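# Fork the loose switch into the yellow-taped rack rails

## Task

Carry the unscrewed switch on the fork and slide it fully home onto the pair of rack rails marked with yellow tape. The rack is loose, so it must stay where it began and may tilt only a little; tipping it further counts as failure.

## Robot and tools

Robot: one six-joint arm (Elite, UR-style chain: shoulder pan, shoulder lift, elbow, wrist 1, wrist 2, wrist 3). It carries a rigid steel lifting fork with no motor or sensor. Nothing in a call opens or closes it, and no result reports on it. Loads stay on only through shape, gravity and friction.

Fork geometry: two flat blades, each 240 mm long, 30 mm wide and 8 mm thick, 110 mm apart. They point along the tool point's -y axis. Their load-bearing faces look along tool -z, so the blades sit level when tool +z points straight down. The tool point lies midway between the blades, halfway along them, on the load face. Blade tips are 120 mm from it toward tool -y; the upright back legs are 120 mm toward tool +y. A block reaches about 10 cm from the last joint's axis toward fork -y and turns with the fork. If the blades dip toward their tips, the load slides off. A heavy load makes the tool point sag below its commanded pose and tilt. Compare the reported pose with what you sent, then correct.

Frame: everything uses the scene frame. Its origin is on the table top under the arm base, +z is up, and +y is to the left when facing along +x. The arm root sits at (0, 0, 0.094) m, slightly tilted. Reported positions and orientations can be off by a few centimetres, more at long reach.

execute_actions(actions, cameras): actions is a list of actions for the single arm. Each action is a table of 1 to 15 rows, one row per 1/30 s control step; a shorter table repeats its last row for the remaining steps. One action lasts 0.5 s. A row is 6 numbers in [-1, 1]: dx, dy, dz, rx, ry, rz. These are an offset, not a pose. They are measured along scene axes from the Hand target at the start of that action. Every row counts from that same start, not from the row before it. Scale: 1.0 = 0.6 m for dx/dy/dz and 180 degrees for the rotation vector rx/ry/rz, which turns about the Hand target position. If dx, dy, dz together exceed length 1.0, the step may be shortened along its direction. Sending the same offset again moves the arm further. An empty actions list returns camera images plus extra status (scene number, actions left). cameras: names, ["all"], or [] for none. An unknown name invalidates the call.

move(target, speed, blend, blocking, cameras): sends the tool point along a straight line. target is one 6-number row, or a list of up to 15 rows, all in the same units as above. Each row is an offset from the Hand target at the start of the move; later rows do not build on earlier ones. speed is in m/s, from 0.002 to 3.2, default 0.25; turning is capped at twice that in rad/s. It can be one value or one per target. blend, in metres, rounds corners between listed targets; 0 (default) stops at each one. blocking=false returns after about 0.5 s while the motion carries on. The whole path must fit in 10 s, or it ends short. The path does not slow for obstacles. Faster moves lag and stray more, especially with the arm near full stretch. The result adds a move: line. done means the arm is at rest within 3 mm and 2 degrees of the target. Other endings include off_target, moving, held (a check blocked a step or the clearance check halted the path) and fault. limits=paced means the pose was clipped; limits=held means steps were withheld. None of these endings tells you whether something is being touched. Steer around the arm base rather than close past it, or the shoulder posture may flip.

wait(seconds 0 to 10): lets time run while the last command holds. A running move continues during it. stop(): brakes a running move, which needs some distance. zoom_image(camera, region): camera is cam_head_left, cam_head_right or cam_wrist; region is [x0, y0, x1, y1] in pixels, at most 504 by 504, taken from that camera's latest image. read_manual gives only licence text. finished_scene(scene) ends the scene for good; call it with 1 once the switch rests fully in place.

Control behaviour: commanded orientation is clipped to within 32 degrees of the measured one at each step. Motion trails commands by about 0.15 s. Joint speed caps are 2.09 rad/s for pan and lift, 2.62 for the elbow and 3.14 for the wrists. The Hand target line is your last command after clipping, and the next offsets start from it. The tool often settles short of it; any next action, even all zeros, asks for it again. If it still falls short, send the remaining gap as an offset. To end a push, command back past the current tool point.

Result lines: end_effector_position (m) and end_effector_quat_wxyz, plus linear and angular velocities in the scene frame. Joint positions and torques are listed in URDF order; torques are total drive output, noisy and offset, with positive meaning toward larger joint angles. Joint velocities may show as within noise. MOTOR HOT appears at 70 °C. At 85 °C an OVER-TEMPERATURE FAULT brakes the arm for 30 to 60 s or more. Heat builds from carrying loads, long reach and pressing against unreachable poses.

Faults: contact torque at a joint limit (N m: 293, 293, 133, 49.8, 49.8, 49.8) stops the arm for 10 s. So does an external force of about 150 N (±25) on the arm, fork or load. The arm is stiff, so aiming even slightly beyond a firm contact can trip a fault, and faster contacts hit harder.

Avoid: dropping the switch or letting it drop from a height; hard impacts; shoving or tipping the loose rack; anything leaving the table. Occasionally a loose object is nudged by an outside push. Camera calibration is given per camera (OpenCV pinhole+radial, 672x504); the wrist view can lag during motion.

Each tool is called after "Call:" as name([rows], argument=value, ...), one row to a line, values as JSON.

## Session

Call:
execute_actions(actions=[])

Scene clock: 0.00 s.
end_effector_position=(+0.6600, +0.2529, +0.3169) end_effector_quat_wxyz=(+0.049, +0.971, +0.235, +0.002)
Joint positions: [3.144 -1.402 1.911 -2.097 -1.658 1.049]
Joint velocities: within noise
Joint torques (N m): no reading
Hand target: +0.6600, +0.2529, +0.3169; +0.049, +0.971, +0.235, +0.002

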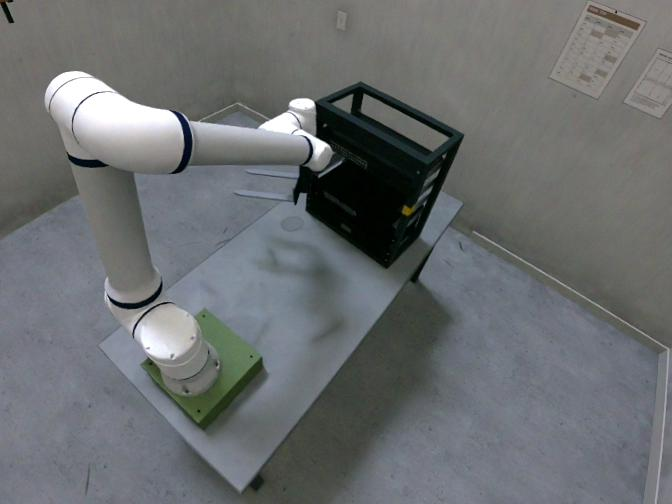

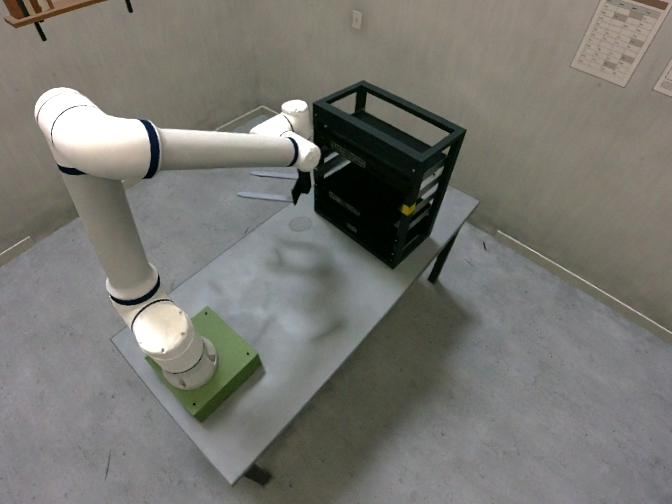

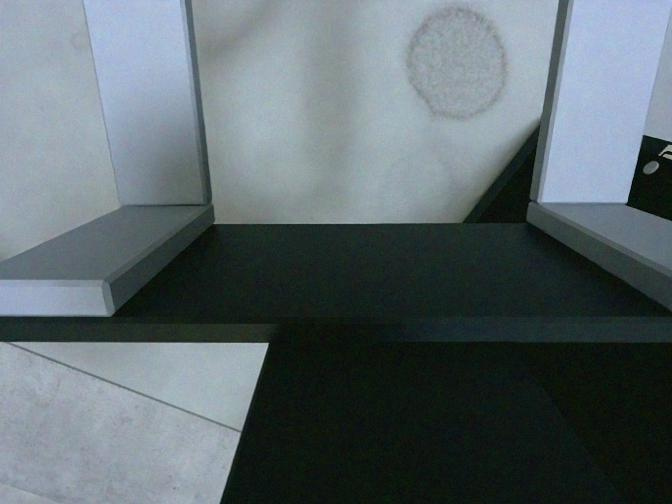

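Call:
zoom_image(camera="cam_head_left", region=[220, 60, 480, 280])

Call:
zoom_image(camera="cam_head_right", region=[220, 60, 480, 280])

Scaled by 1.938.

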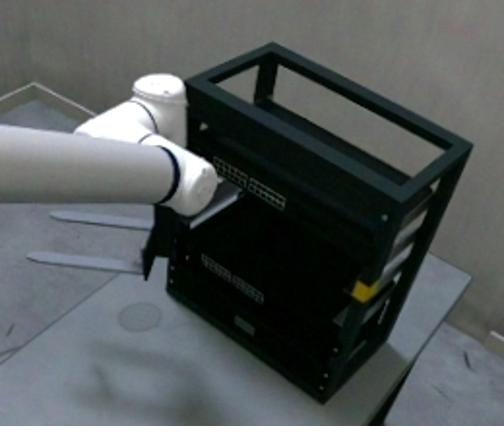

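Scaled by 1.938.

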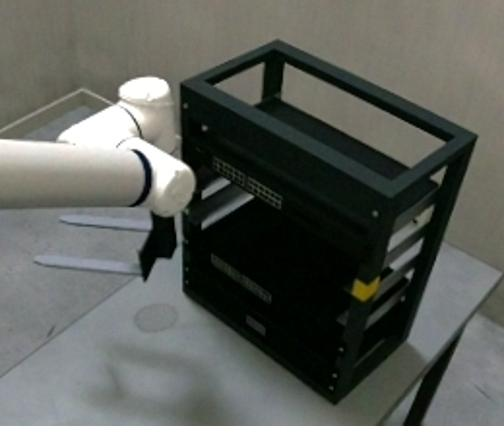

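Call:
move([
  [-0.183, -0.338, 0.172, 0.0313, -0.0191, -0.6506],
  [-0.067, -0.4215, 0.4385, 0.5456, -0.3330, -0.4538],
], speed=[0.45], blend=[0.05, 0], cameras=["all"])

speed must be one number or one for each of the 2 targets, got a list of 1; nothing of the call was run

Call:
move([
  [-0.183, -0.338, 0.172, 0.0313, -0.0191, -0.6506],
  [-0.067, -0.4215, 0.4385, 0.5456, -0.3330, -0.4538],
], speed=0.45, blend=[0.05, 0], cameras=["all"])

Scene clock: 72.77 s.
end_effector_position=(+0.6198, +0.0000, +0.5800) end_effector_quat_wxyz=(+0.525, -0.483, +0.472, -0.517)
Joint positions: [2.619 -1.163 2.63 -4.697 -0.985 3.195]
Joint torques (N m): [9.57 -36.83 -28.35 -7.85 -2.8 3.19]
Hand target: +0.6198, +0.0000, +0.5800; +0.526, -0.483, +0.472, -0.517
Off the commanded pose: 0.000 m, 0 deg.
move: done
camera_calibration:
cam_wrist: T_world_to_cam=[[0.0469082, -0.998873, -0.007276, -0.0153546], [-0.26343, -0.00534418, -0.964664, 0.594134], [0.963537, 0.0471674, -0.263384, -0.350015], [0, 0, 0, 1]] pos_world=[0.494486, 0.00434713, 0.480839]

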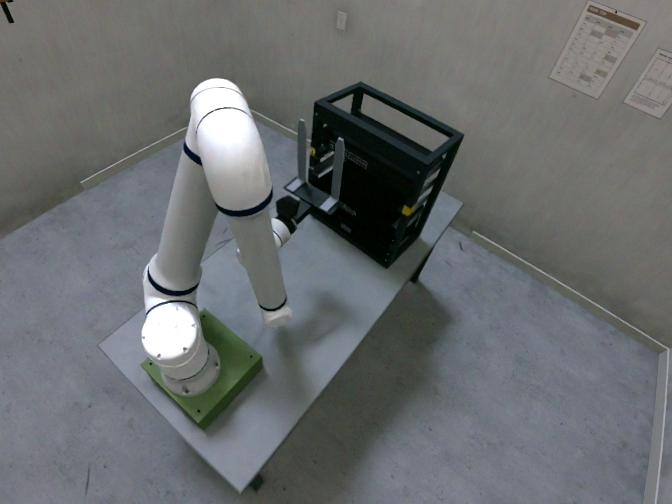

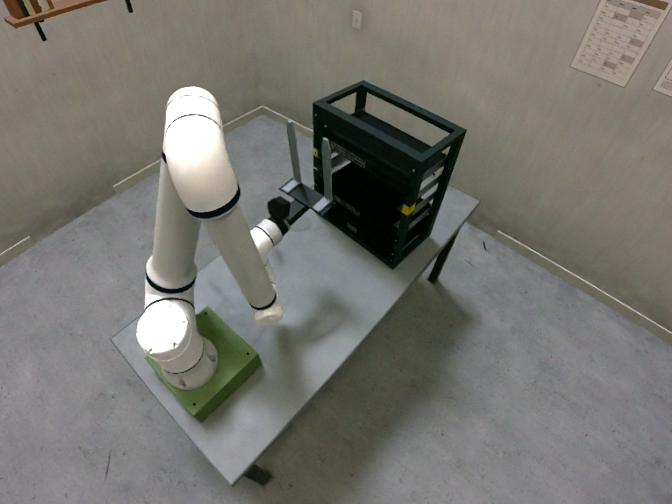

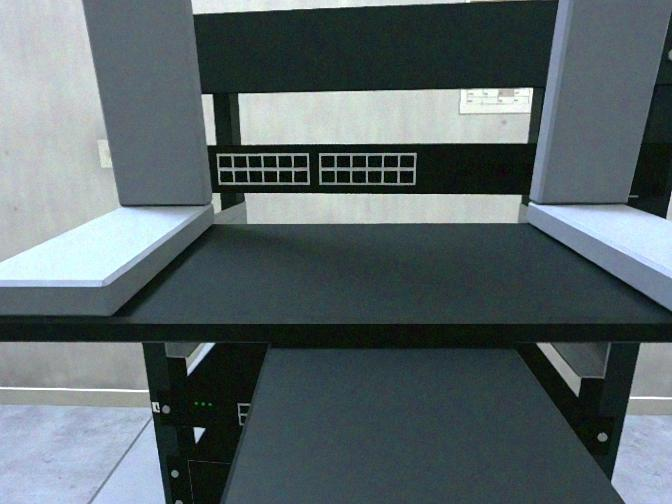

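Call:
zoom_image(camera="cam_wrist", region=[500, 0, 672, 230])

Call:
zoom_image(camera="cam_head_right", region=[270, 60, 480, 280])

Call:
zoom_image(camera="cam_wrist", region=[130, 330, 280, 504])

Call:
move(target=[0, 0, -0.2333, 0, 0, 0], speed=0.4, cameras=["all"])

Scaled by 2.191.

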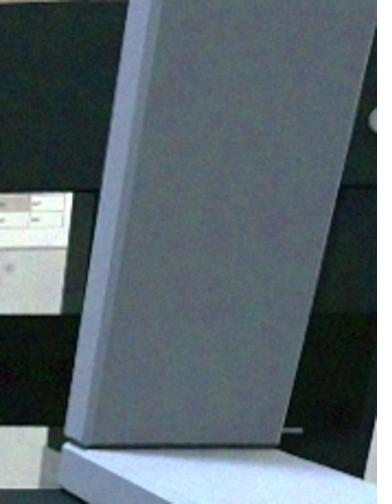

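Scaled by 2.291.

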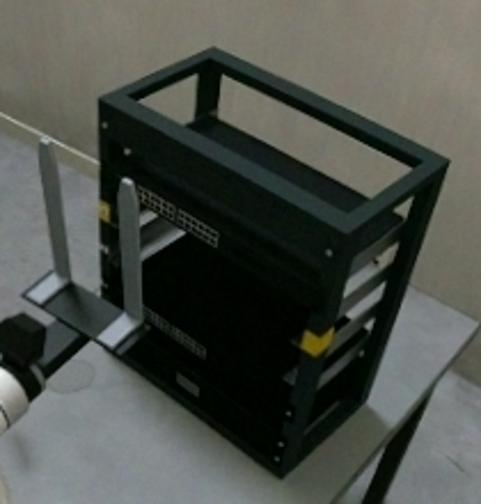

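Scaled by 2.897.

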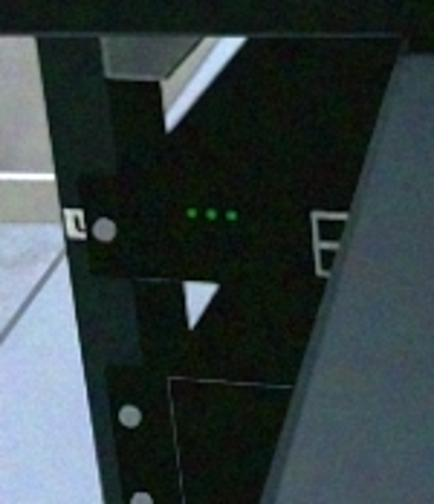

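Scene clock: 90.57 s.
end_effector_position=(+0.6198, +0.0000, +0.4401) end_effector_quat_wxyz=(+0.525, -0.483, +0.472, -0.517)
Joint positions: [2.619 -0.717 2.577 -5.09 -0.985 3.195]
Joint torques (N m): [8.59 -54.41 1.44 -7.7 -2.71 3.15]
Hand target: +0.6198, +0.0000, +0.4400; +0.526, -0.483, +0.472, -0.517
Off the commanded pose: 0.000 m, 0 deg.
move: done
camera_calibration:
cam_wrist: T_world_to_cam=[[0.0467888, -0.998878, -0.00733941, -0.0161919], [-0.263341, -0.00524704, -0.964689, 0.459141], [0.963568, 0.0470694, -0.263291, -0.386914], [0, 0, 0, 1]] pos_world=[0.494486, 0.00444722, 0.340939]

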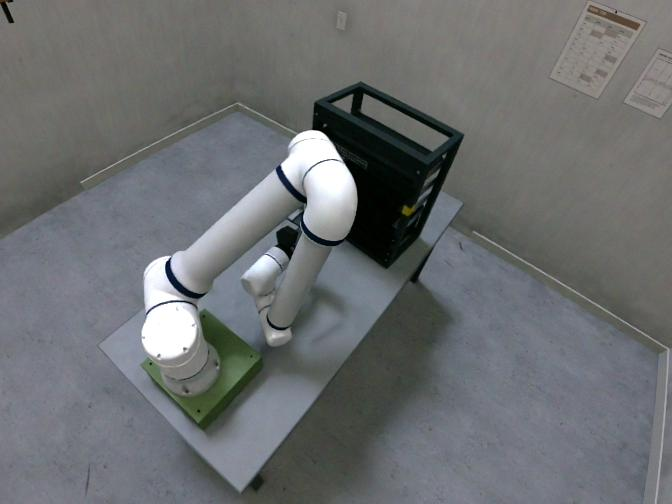

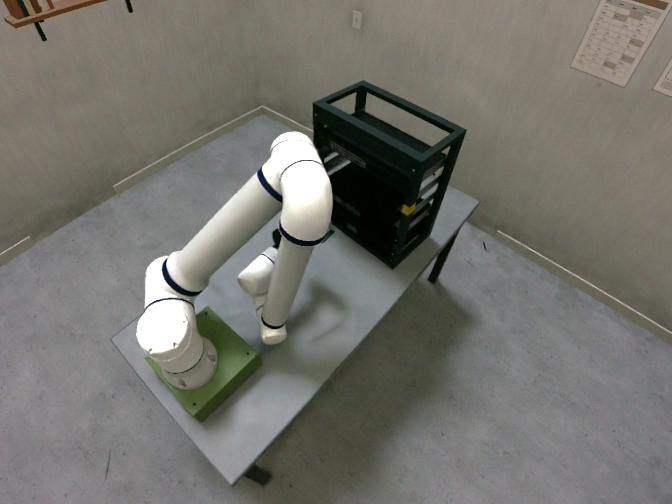

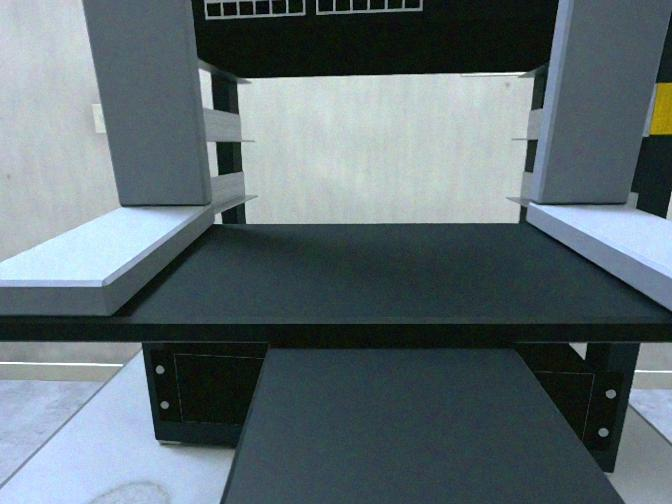

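Call:
move([
  [0, 0.2333, 0.1, 0, 0, 0],
], speed=0.4, cameras=["cam_wrist"])

Call:
zoom_image(camera="cam_wrist", region=[180, 0, 540, 230])

Call:
move([
  [0, -0.4666, 0, 0, 0, 0],
], speed=0.4, cameras=["cam_wrist"])

Call:
zoom_image(camera="cam_wrist", region=[180, 0, 540, 230])

Scene clock: 101.83 s.
end_effector_position=(+0.6198, +0.1399, +0.5000) end_effector_quat_wxyz=(+0.526, -0.483, +0.472, -0.517)
Joint positions: [3.052 -0.913 2.566 -4.871 -1.416 3.157]
Joint torques (N m): [8.3 -80.73 -15.82 -3.88 -2.85 3.03]
Hand target: +0.6198, +0.1400, +0.5000; +0.526, -0.483, +0.472, -0.517
Off the commanded pose: 0.000 m, 0 deg.
move: done
camera_calibration:
cam_wrist: T_world_to_cam=[[0.0469123, -0.998873, -0.00726353, 0.123898], [-0.263243, -0.00534814, -0.964715, 0.517541], [0.963588, 0.047169, -0.263197, -0.377816], [0, 0, 0, 1]] pos_world=[0.494486, 0.144347, 0.400739]
Images, in order (width x height): cam_wrist 672x504.

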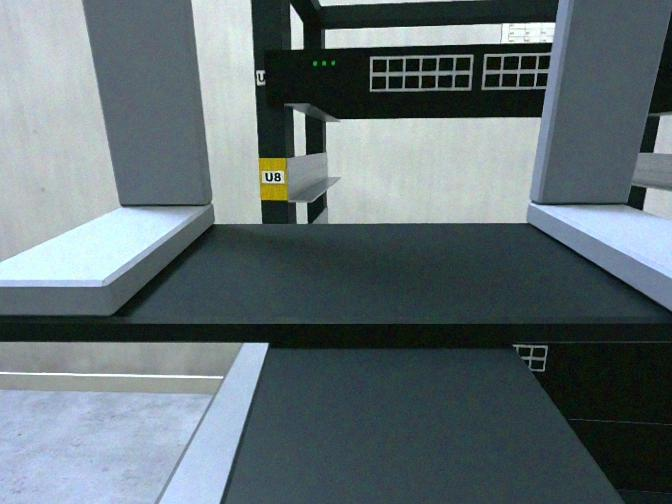

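Scaled by 1.400.

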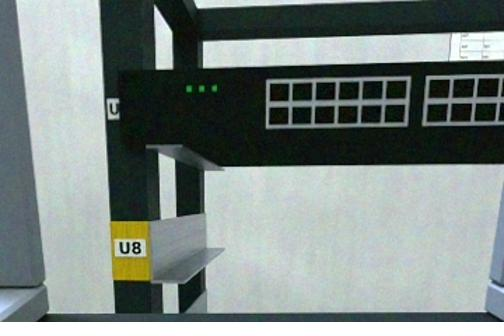

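Scene clock: 103.37 s.
end_effector_position=(+0.6198, -0.1399, +0.5000) end_effector_quat_wxyz=(+0.526, -0.483, +0.472, -0.517)
Joint positions: [2.282 -0.911 2.545 -4.899 -0.65 3.244]
Joint torques (N m): [-22.73 -76.64 -13.71 -0.42 1.06 3.13]
Hand target: +0.6198, -0.1400, +0.5000; +0.526, -0.483, +0.472, -0.517
Off the commanded pose: 0.000 m, 0 deg.
move: done
camera_calibration:
cam_wrist: T_world_to_cam=[[0.0466693, -0.998883, -0.00740518, -0.155411], [-0.263158, -0.00514305, -0.964739, 0.516039], [0.963623, 0.0469724, -0.263104, -0.364699], [0, 0, 0, 1]] pos_world=[0.494485, -0.135453, 0.400738]
Images, in order (width x height): cam_wrist 672x504.

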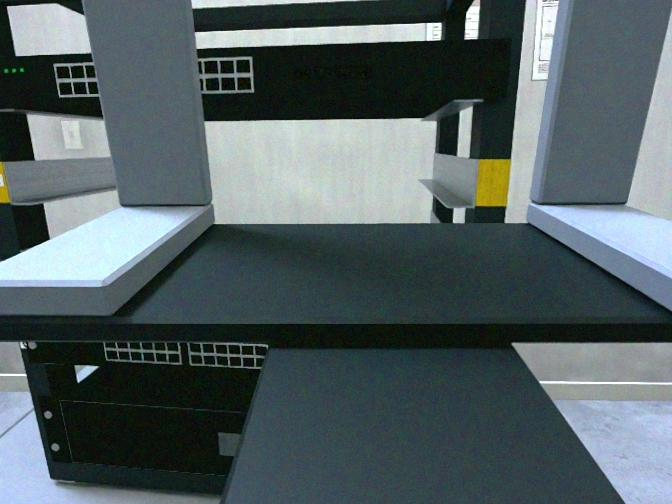

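Scaled by 1.400.

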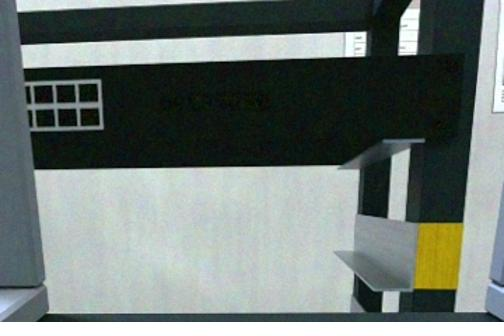

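Call:
zoom_image(camera="cam_wrist", region=[80, 140, 240, 240])

Call:
zoom_image(camera="cam_wrist", region=[512, 140, 672, 240])

Call:
zoom_image(camera="cam_wrist", region=[400, 0, 540, 230])

Scaled by 3.150.

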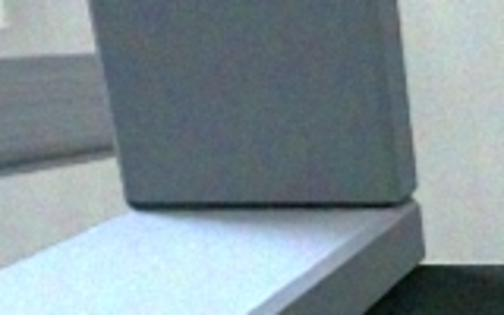

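Scaled by 3.150.

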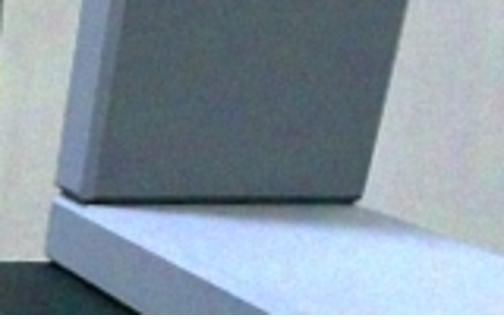

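Scaled by 2.191.

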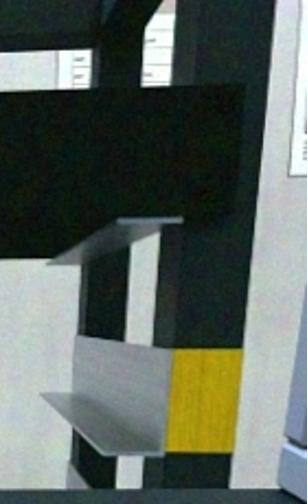

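Call:
move(target=[0.0667, 0.2123, -0.1333, 0.0062, 0.5281, -0.0155], speed=0.4, cameras=["all"])

Call:
zoom_image(camera="cam_head_right", region=[270, 60, 480, 280])

Call:
zoom_image(camera="cam_head_left", region=[270, 60, 480, 280])

Scene clock: 240.90 s.
end_effector_position=(+0.6598, -0.0126, +0.4200) end_effector_quat_wxyz=(+0.000, +0.693, -0.721, +0.000)
Joint positions: [2.819 -1.862 2.156 -1.85 -1.57 2.813]
Joint torques (N m): [10.21 -17.13 -99.55 -5.01 -2.07 3.37]
Hand target: +0.6598, -0.0126, +0.4200; +0.001, +0.693, -0.721, +0.000
Off the commanded pose: 0.000 m, 0 deg.
move: done
camera_calibration:
cam_wrist: T_world_to_cam=[[-0.0533012, -0.998248, -0.0256837, 0.0428489], [-0.936991, 0.0411044, 0.346926, 0.344374], [-0.345263, 0.042557, -0.937541, 0.716496], [0, 0, 0, 1]] pos_world=[0.572339, -0.0018734, 0.553372]

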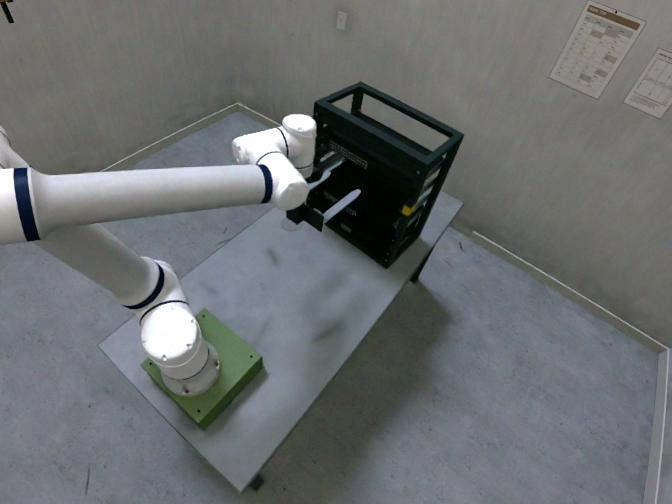

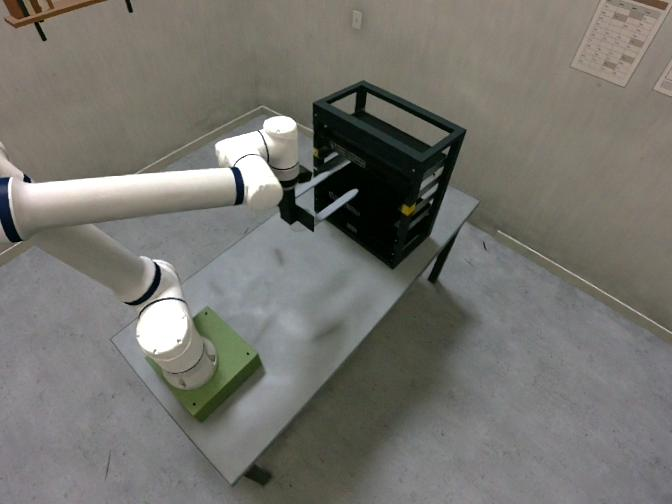

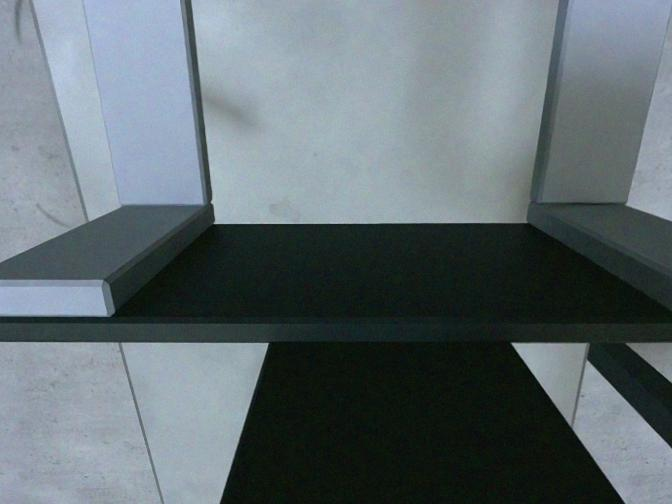

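Scaled by 2.291.

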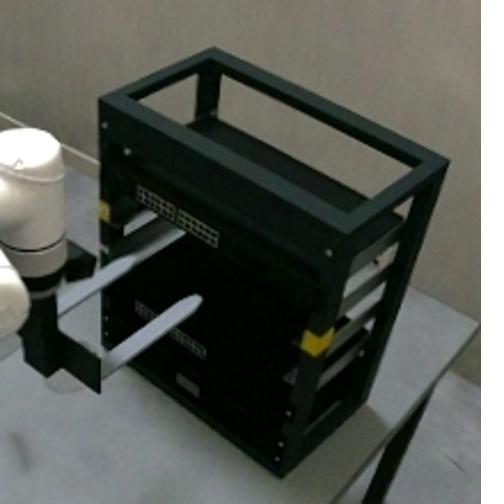

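Scaled by 2.291.

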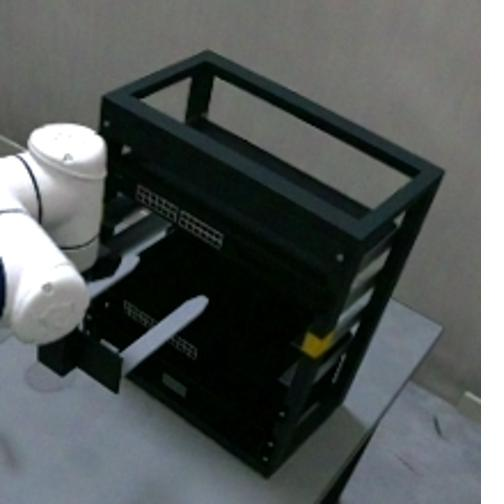

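Call:
move([
  [0.41, -0.0168, 0, 0, 0, 0],
  [0.41, -0.0168, 0.0133, 0, 0, 0],
], speed=[0.25, 0.05], cameras=["all"])

Call:
zoom_image(camera="cam_head_right", region=[270, 60, 480, 280])

Call:
zoom_image(camera="cam_head_left", region=[270, 60, 480, 280])

Scene clock: 252.47 s.
end_effector_position=(+0.9058, -0.0227, +0.4278) end_effector_quat_wxyz=(+0.001, +0.693, -0.721, +0.000)
Joint positions: [2.927 -1.432 1.754 -1.878 -1.569 2.921]
Joint torques (N m): [9.77 -91.92 -97.69 -4.63 -2.19 3.41]
Hand target: +0.9058, -0.0227, +0.4280; +0.001, +0.693, -0.721, +0.000
Off the commanded pose: 0.000 m, 0 deg.
move: done
camera_calibration:
cam_wrist: T_world_to_cam=[[-0.0534369, -0.99824, -0.0257321, 0.0463169], [-0.936908, 0.0412054, 0.34714, 0.572392], [-0.345468, 0.0426586, -0.93746, 0.809293], [0, 0, 0, 1]] pos_world=[0.818339, -0.0118736, 0.561172]

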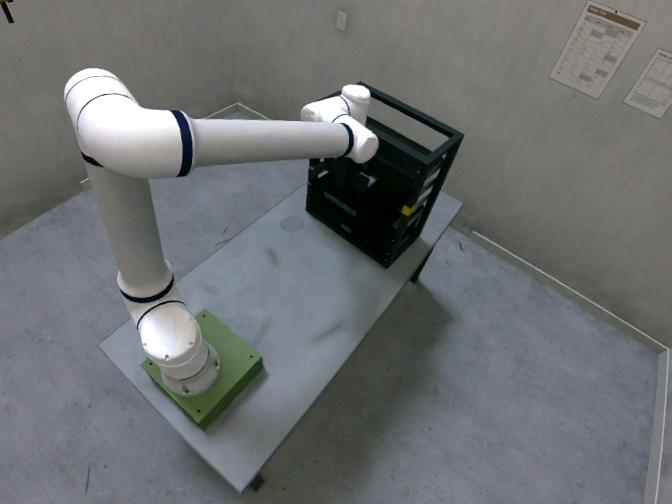

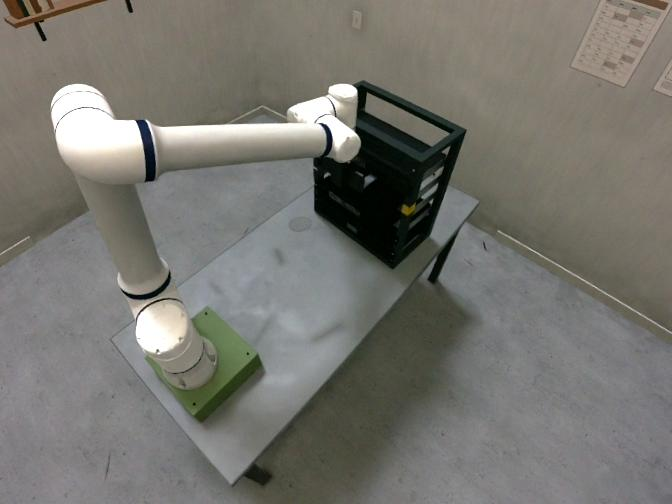

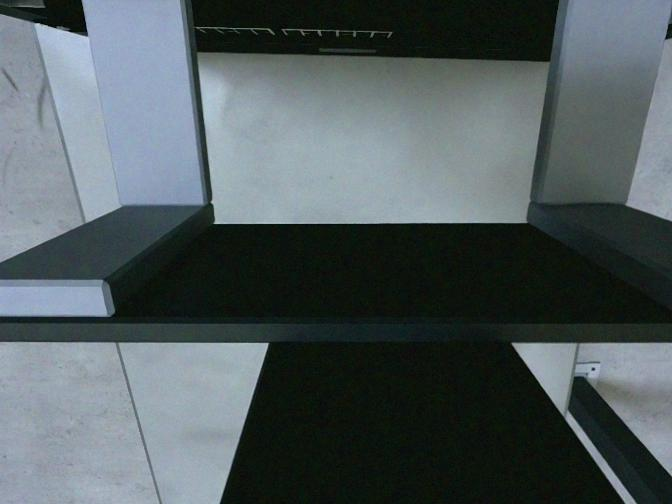

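Scaled by 2.291.

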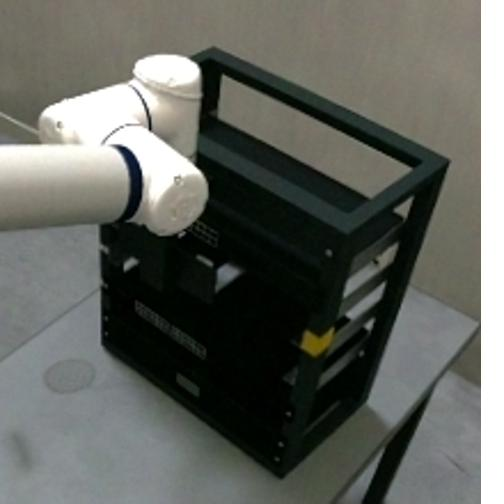

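Scaled by 2.291.

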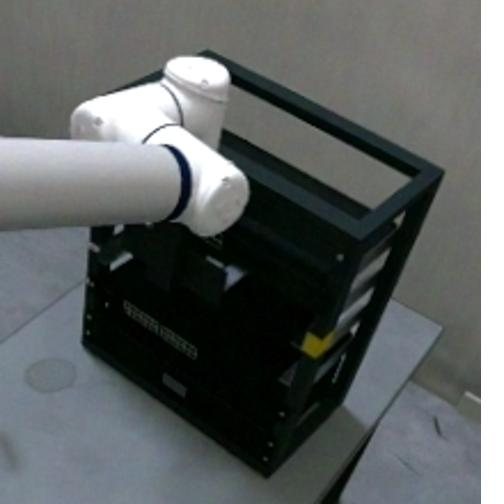

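Call:
zoom_image(camera="cam_wrist", region=[180, 0, 580, 100])

Call:
zoom_image(camera="cam_wrist", region=[0, 0, 120, 60])

Scaled by 1.260.

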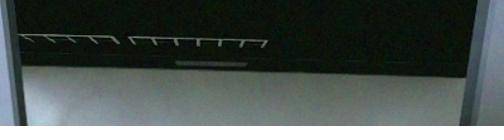

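Scaled by 4.200.

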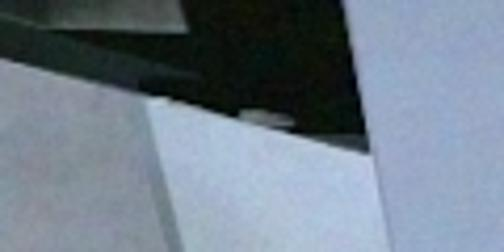

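Call:
move([
  [-0.45, 0.0184, 0, 0, 0, 0],
  [-0.4763, -0.1955, -0.0467, -0.0062, -0.5281, 0.0155],
], speed=[0.35, 0.5], blend=[0.03, 0], cameras=["cam_wrist"])

Call:
zoom_image(camera="cam_wrist", region=[400, 0, 540, 230])

Call:
move([
  [0, 0.4667, 0, 0, 0, 0],
], speed=0.4, cameras=["cam_wrist"])

Call:
zoom_image(camera="cam_wrist", region=[210, 0, 350, 230])

Call:
move([
  [0, 0, 0.16667, 0, 0, 0],
], speed=0.4, cameras=["cam_wrist"])

Call:
zoom_image(camera="cam_wrist", region=[210, 0, 350, 230])

Scene clock: 333.23 s.
end_effector_position=(+0.6200, -0.1400, +0.4000) end_effector_quat_wxyz=(+0.525, -0.483, +0.472, -0.517)
Joint positions: [2.28 -0.637 2.482 -5.11 -0.648 3.244]
Joint torques (N m): [10.14 -56.97 2.87 -5.63 -3.03 2.91]
Hand target: +0.6200, -0.1400, +0.4000; +0.526, -0.483, +0.472, -0.517
Off the commanded pose: 0.000 m, 0 deg.
move: done
camera_calibration:
cam_wrist: T_world_to_cam=[[0.0469091, -0.998873, -0.00727273, -0.156417], [-0.26343, -0.00534756, -0.964664, 0.419799], [0.963537, 0.0471673, -0.263384, -0.391018], [0, 0, 0, 1]] pos_world=[0.494686, -0.135553, 0.300839]
Images, in order (width x height): cam_wrist 672x504.

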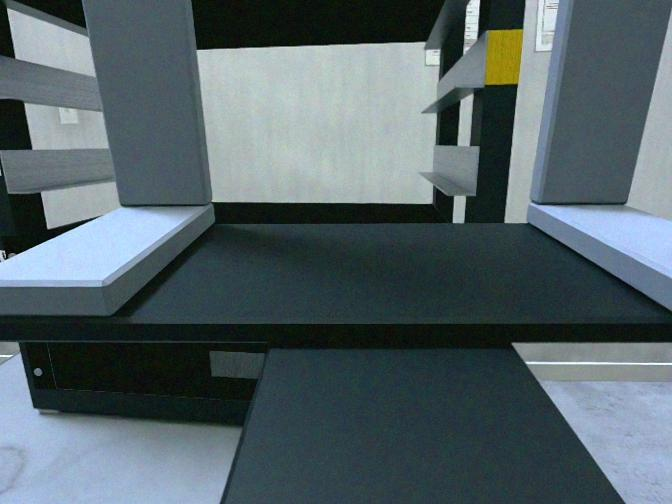

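Scaled by 2.191.

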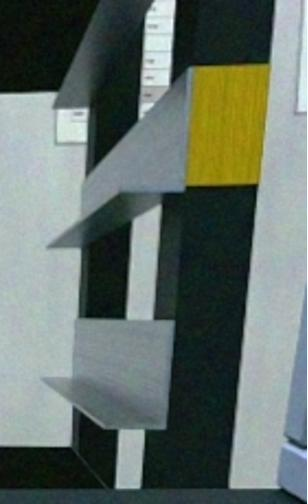

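Scene clock: 334.87 s.
end_effector_position=(+0.6200, +0.1400, +0.4000) end_effector_quat_wxyz=(+0.526, -0.483, +0.472, -0.517)
Joint positions: [3.053 -0.632 2.502 -5.087 -1.418 3.157]
Joint torques (N m): [10.43 -87.99 1.09 -4.09 -2.47 3.53]
Hand target: +0.6200, +0.1401, +0.4000; +0.526, -0.483, +0.472, -0.517
Off the commanded pose: 0.000 m, 0 deg.
move: done
camera_calibration:
cam_wrist: T_world_to_cam=[[0.0469123, -0.998873, -0.00726353, 0.123157], [-0.263243, -0.00534814, -0.964715, 0.421148], [0.963588, 0.047169, -0.263197, -0.404425], [0, 0, 0, 1]] pos_world=[0.494786, 0.144347, 0.300739]
Images, in order (width x height): cam_wrist 672x504.

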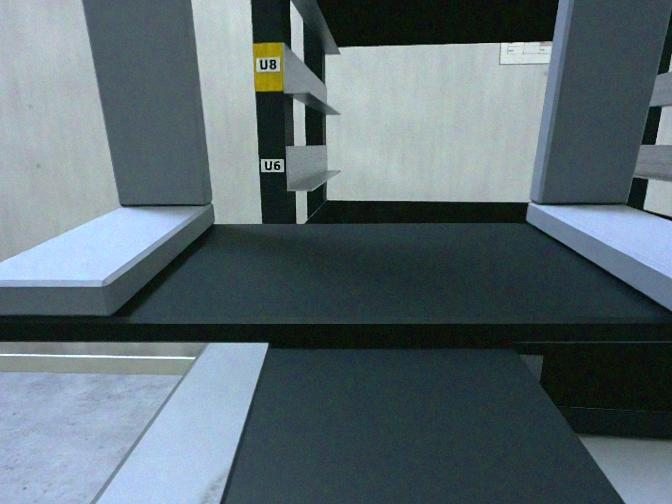

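Scaled by 2.191.

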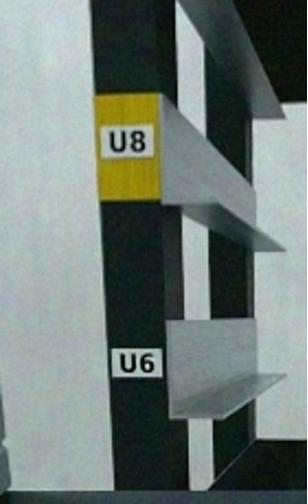

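Scene clock: 336.00 s.
end_effector_position=(+0.6200, +0.1400, +0.4999) end_effector_quat_wxyz=(+0.526, -0.483, +0.472, -0.517)
Joint positions: [3.052 -0.912 2.566 -4.87 -1.417 3.157]
Joint torques (N m): [9.05 -80.47 8.67 -4.03 -2.45 -2.2]
Hand target: +0.6200, +0.1401, +0.5000; +0.526, -0.483, +0.472, -0.517
Off the commanded pose: 0.000 m, 0 deg.
move: done
camera_calibration:
cam_wrist: T_world_to_cam=[[0.0467911, -0.998878, -0.00733375, 0.124072], [-0.263154, -0.00524399, -0.96474, 0.517474], [0.963619, 0.0470711, -0.263104, -0.378174], [0, 0, 0, 1]] pos_world=[0.494785, 0.144447, 0.400638]
Images, in order (width x height): cam_wrist 672x504.

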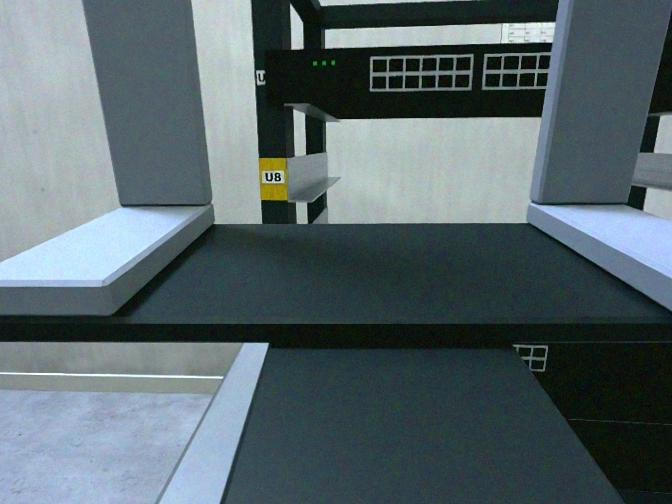

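Scaled by 2.191.

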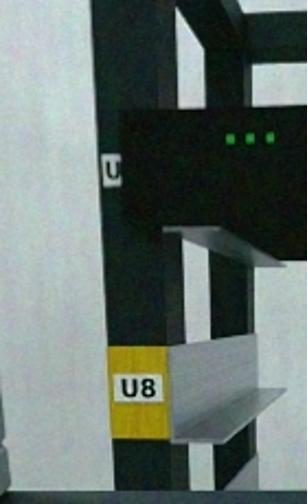

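Call:
move([
  [0.0577, -0.2345, -0.1333, 0.0160, 0.5279, -0.0243],
  [0.4813, -0.2675, -0.1333, 0.0160, 0.5279, -0.0243],
  [0.4813, -0.2675, -0.1167, 0.0160, 0.5279, -0.0243],
], speed=[0.5, 0.25, 0.05], cameras=["cam_wrist"])

Scene clock: 380.50 s.
end_effector_position=(+0.9088, -0.0204, +0.4297) end_effector_quat_wxyz=(+0.000, +0.679, -0.734, +0.000)
Joint positions: [2.938 -1.428 1.746 -1.874 -1.568 2.969]
Joint torques (N m): [9.13 -90.74 -97.66 -4.96 -2.13 3.2]
Hand target: +0.9088, -0.0204, +0.4300; +0.000, +0.679, -0.734, +0.000
Off the commanded pose: 0.000 m, 0 deg.
move: done
camera_calibration:
cam_wrist: T_world_to_cam=[[-0.090034, -0.995598, -0.0260529, 0.0821725], [-0.934853, 0.0754624, 0.346923, 0.573354], [-0.34343, 0.0555906, -0.937532, 0.810469], [0, 0, 0, 1]] pos_world=[0.82174, -0.00651032, 0.563071]
Images, in order (width x height): cam_wrist 672x504.

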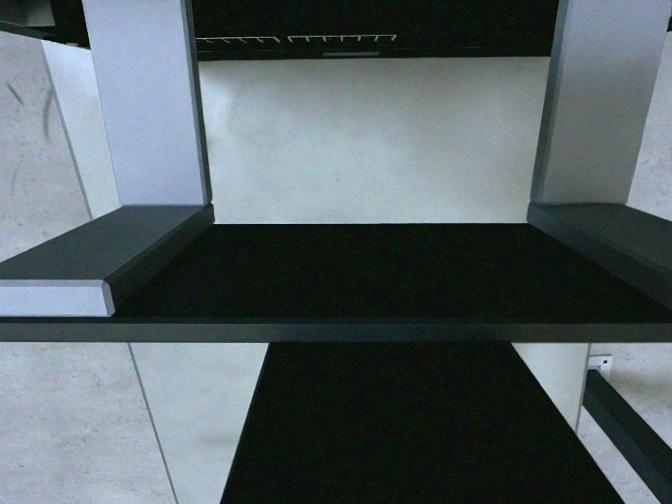

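Call:
move(target=[0, 0, 0.00667, 0, 0, 0], speed=0.03)

Call:
move(target=[0, 0, 0.005, 0, 0, 0], speed=0.03, cameras=["cam_head_right", "cam_wrist"])

Scene clock: 385.43 s.
end_effector_position=(+0.9088, -0.0204, +0.4338) end_effector_quat_wxyz=(+0.000, +0.679, -0.734, +0.000)
Joint positions: [2.938 -1.43 1.741 -1.867 -1.568 2.969]
Joint torques (N m): [0.83 -89.95 -98.26 -5.53 -2.19 2.01]
Hand target: +0.9088, -0.0204, +0.4340; +0.000, +0.679, -0.734, +0.000
Off the commanded pose: 0.000 m, 0 deg.
move: done

Scene clock: 386.13 s.
end_effector_position=(+0.9088, -0.0204, +0.4368) end_effector_quat_wxyz=(+0.000, +0.679, -0.734, +0.000)
Joint positions: [2.938 -1.432 1.737 -1.862 -1.568 2.969]
Joint torques (N m): [-8.82 -90.85 -99.66 -5.08 -2.19 0.04]
Hand target: +0.9088, -0.0204, +0.4370; +0.000, +0.679, -0.734, +0.000
Off the commanded pose: 0.000 m, 0 deg.
move: done
camera_calibration:
cam_wrist: T_world_to_cam=[[-0.090034, -0.995598, -0.0260529, 0.0823575], [-0.934853, 0.0754624, 0.346923, 0.570891], [-0.34343, 0.0555906, -0.937532, 0.817125], [0, 0, 0, 1]] pos_world=[0.82174, -0.00651032, 0.570171]
Images, in order (width x height): cam_head_right 672x504, cam_wrist 672x504.

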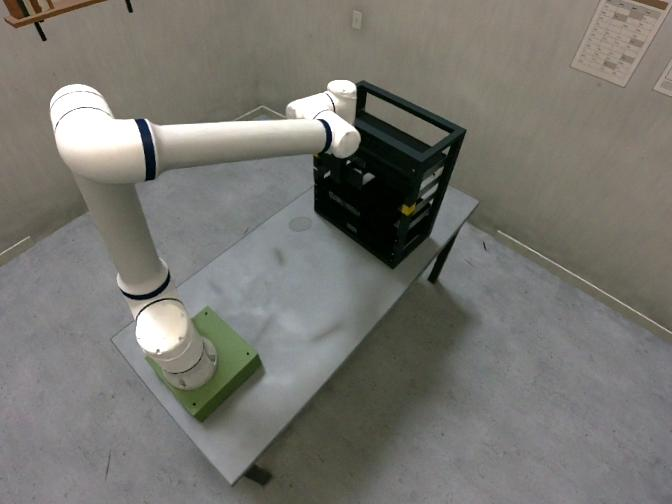

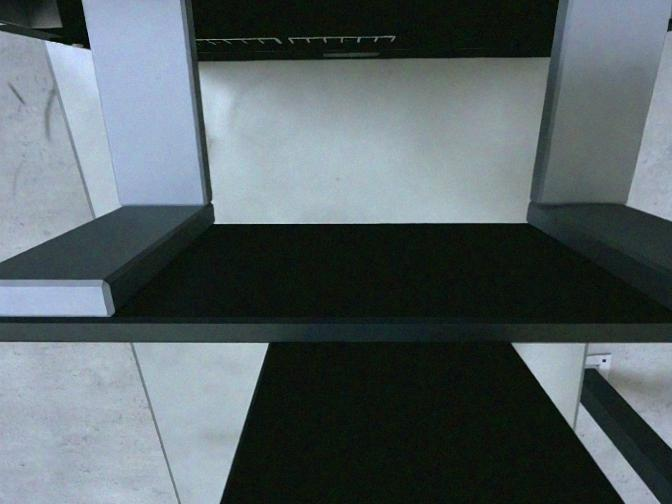

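Call:
move(target=[0, 0, 0.005, 0, 0, 0], speed=0.03)

Call:
move(target=[0, 0, 0.005, 0, 0, 0], speed=0.03)

Scene clock: 390.00 s.
end_effector_position=(+0.9087, -0.0204, +0.4397) end_effector_quat_wxyz=(+0.000, +0.679, -0.734, +0.000)
Joint positions: [2.938 -1.433 1.733 -1.856 -1.568 2.969]
Joint torques (N m): [-14.31 -105.86 -120.42 -10.87 -1.76 -1.36]
Hand target: +0.9088, -0.0204, +0.4400; +0.000, +0.679, -0.734, +0.000
Off the commanded pose: 0.000 m, 0 deg.
move: done

Scene clock: 390.70 s.
end_effector_position=(+0.9088, -0.0204, +0.4428) end_effector_quat_wxyz=(+0.000, +0.679, -0.734, +0.000)
Joint positions: [2.938 -1.434 1.729 -1.851 -1.568 2.969]
Joint torques (N m): [-16.63 -126.07 -140.8 -18.61 -0.52 -1.48]
Hand target: +0.9088, -0.0204, +0.4430; +0.000, +0.679, -0.734, +0.000
Off the commanded pose: 0.000 m, 0 deg.
move: done

Call:
move(target=[0, 0, 0.005, 0, 0, 0], speed=0.03, cameras=["cam_head_left", "cam_head_right"])

Call:
zoom_image(camera="cam_head_right", region=[290, 80, 450, 240])

Call:
zoom_image(camera="cam_head_left", region=[290, 80, 450, 240])

Scene clock: 398.27 s.
end_effector_position=(+0.9088, -0.0204, +0.4458) end_effector_quat_wxyz=(+0.000, +0.679, -0.734, +0.000)
Joint positions: [2.938 -1.436 1.725 -1.846 -1.568 2.969]
Joint torques (N m): [-15.51 -125.33 -143.22 -18.61 1.66 -1.41]
Hand target: +0.9088, -0.0204, +0.4460; +0.000, +0.679, -0.734, +0.000
Off the commanded pose: 0.000 m, 0 deg.
move: done
Images, in order (width x height): cam_head_left 672x504, cam_head_right 672x504.

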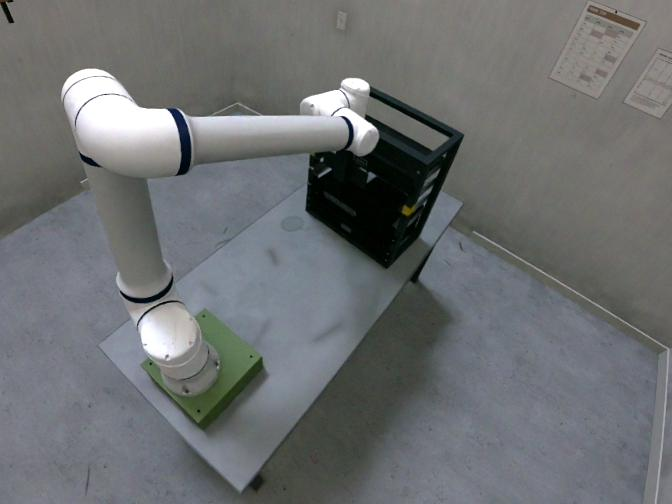

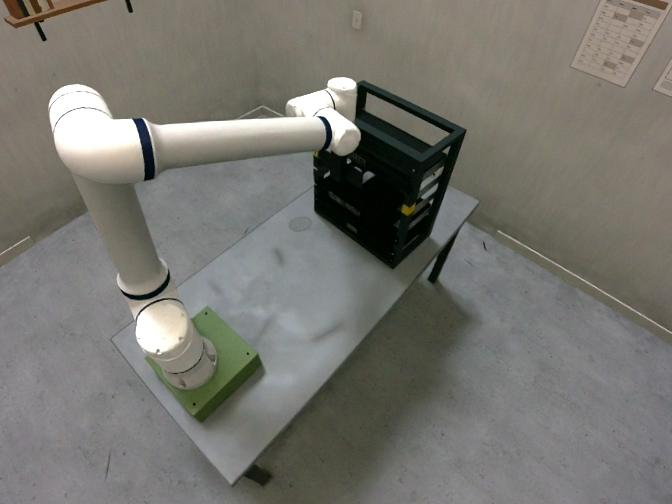

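Scaled by 3.150.

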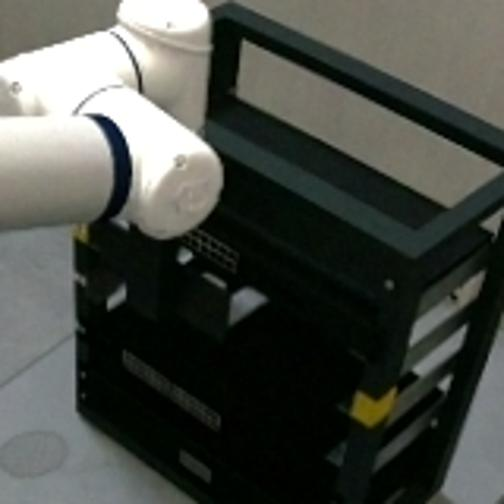

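Scaled by 3.150.

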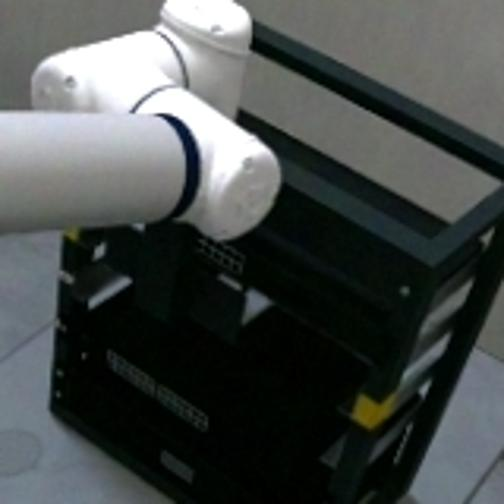

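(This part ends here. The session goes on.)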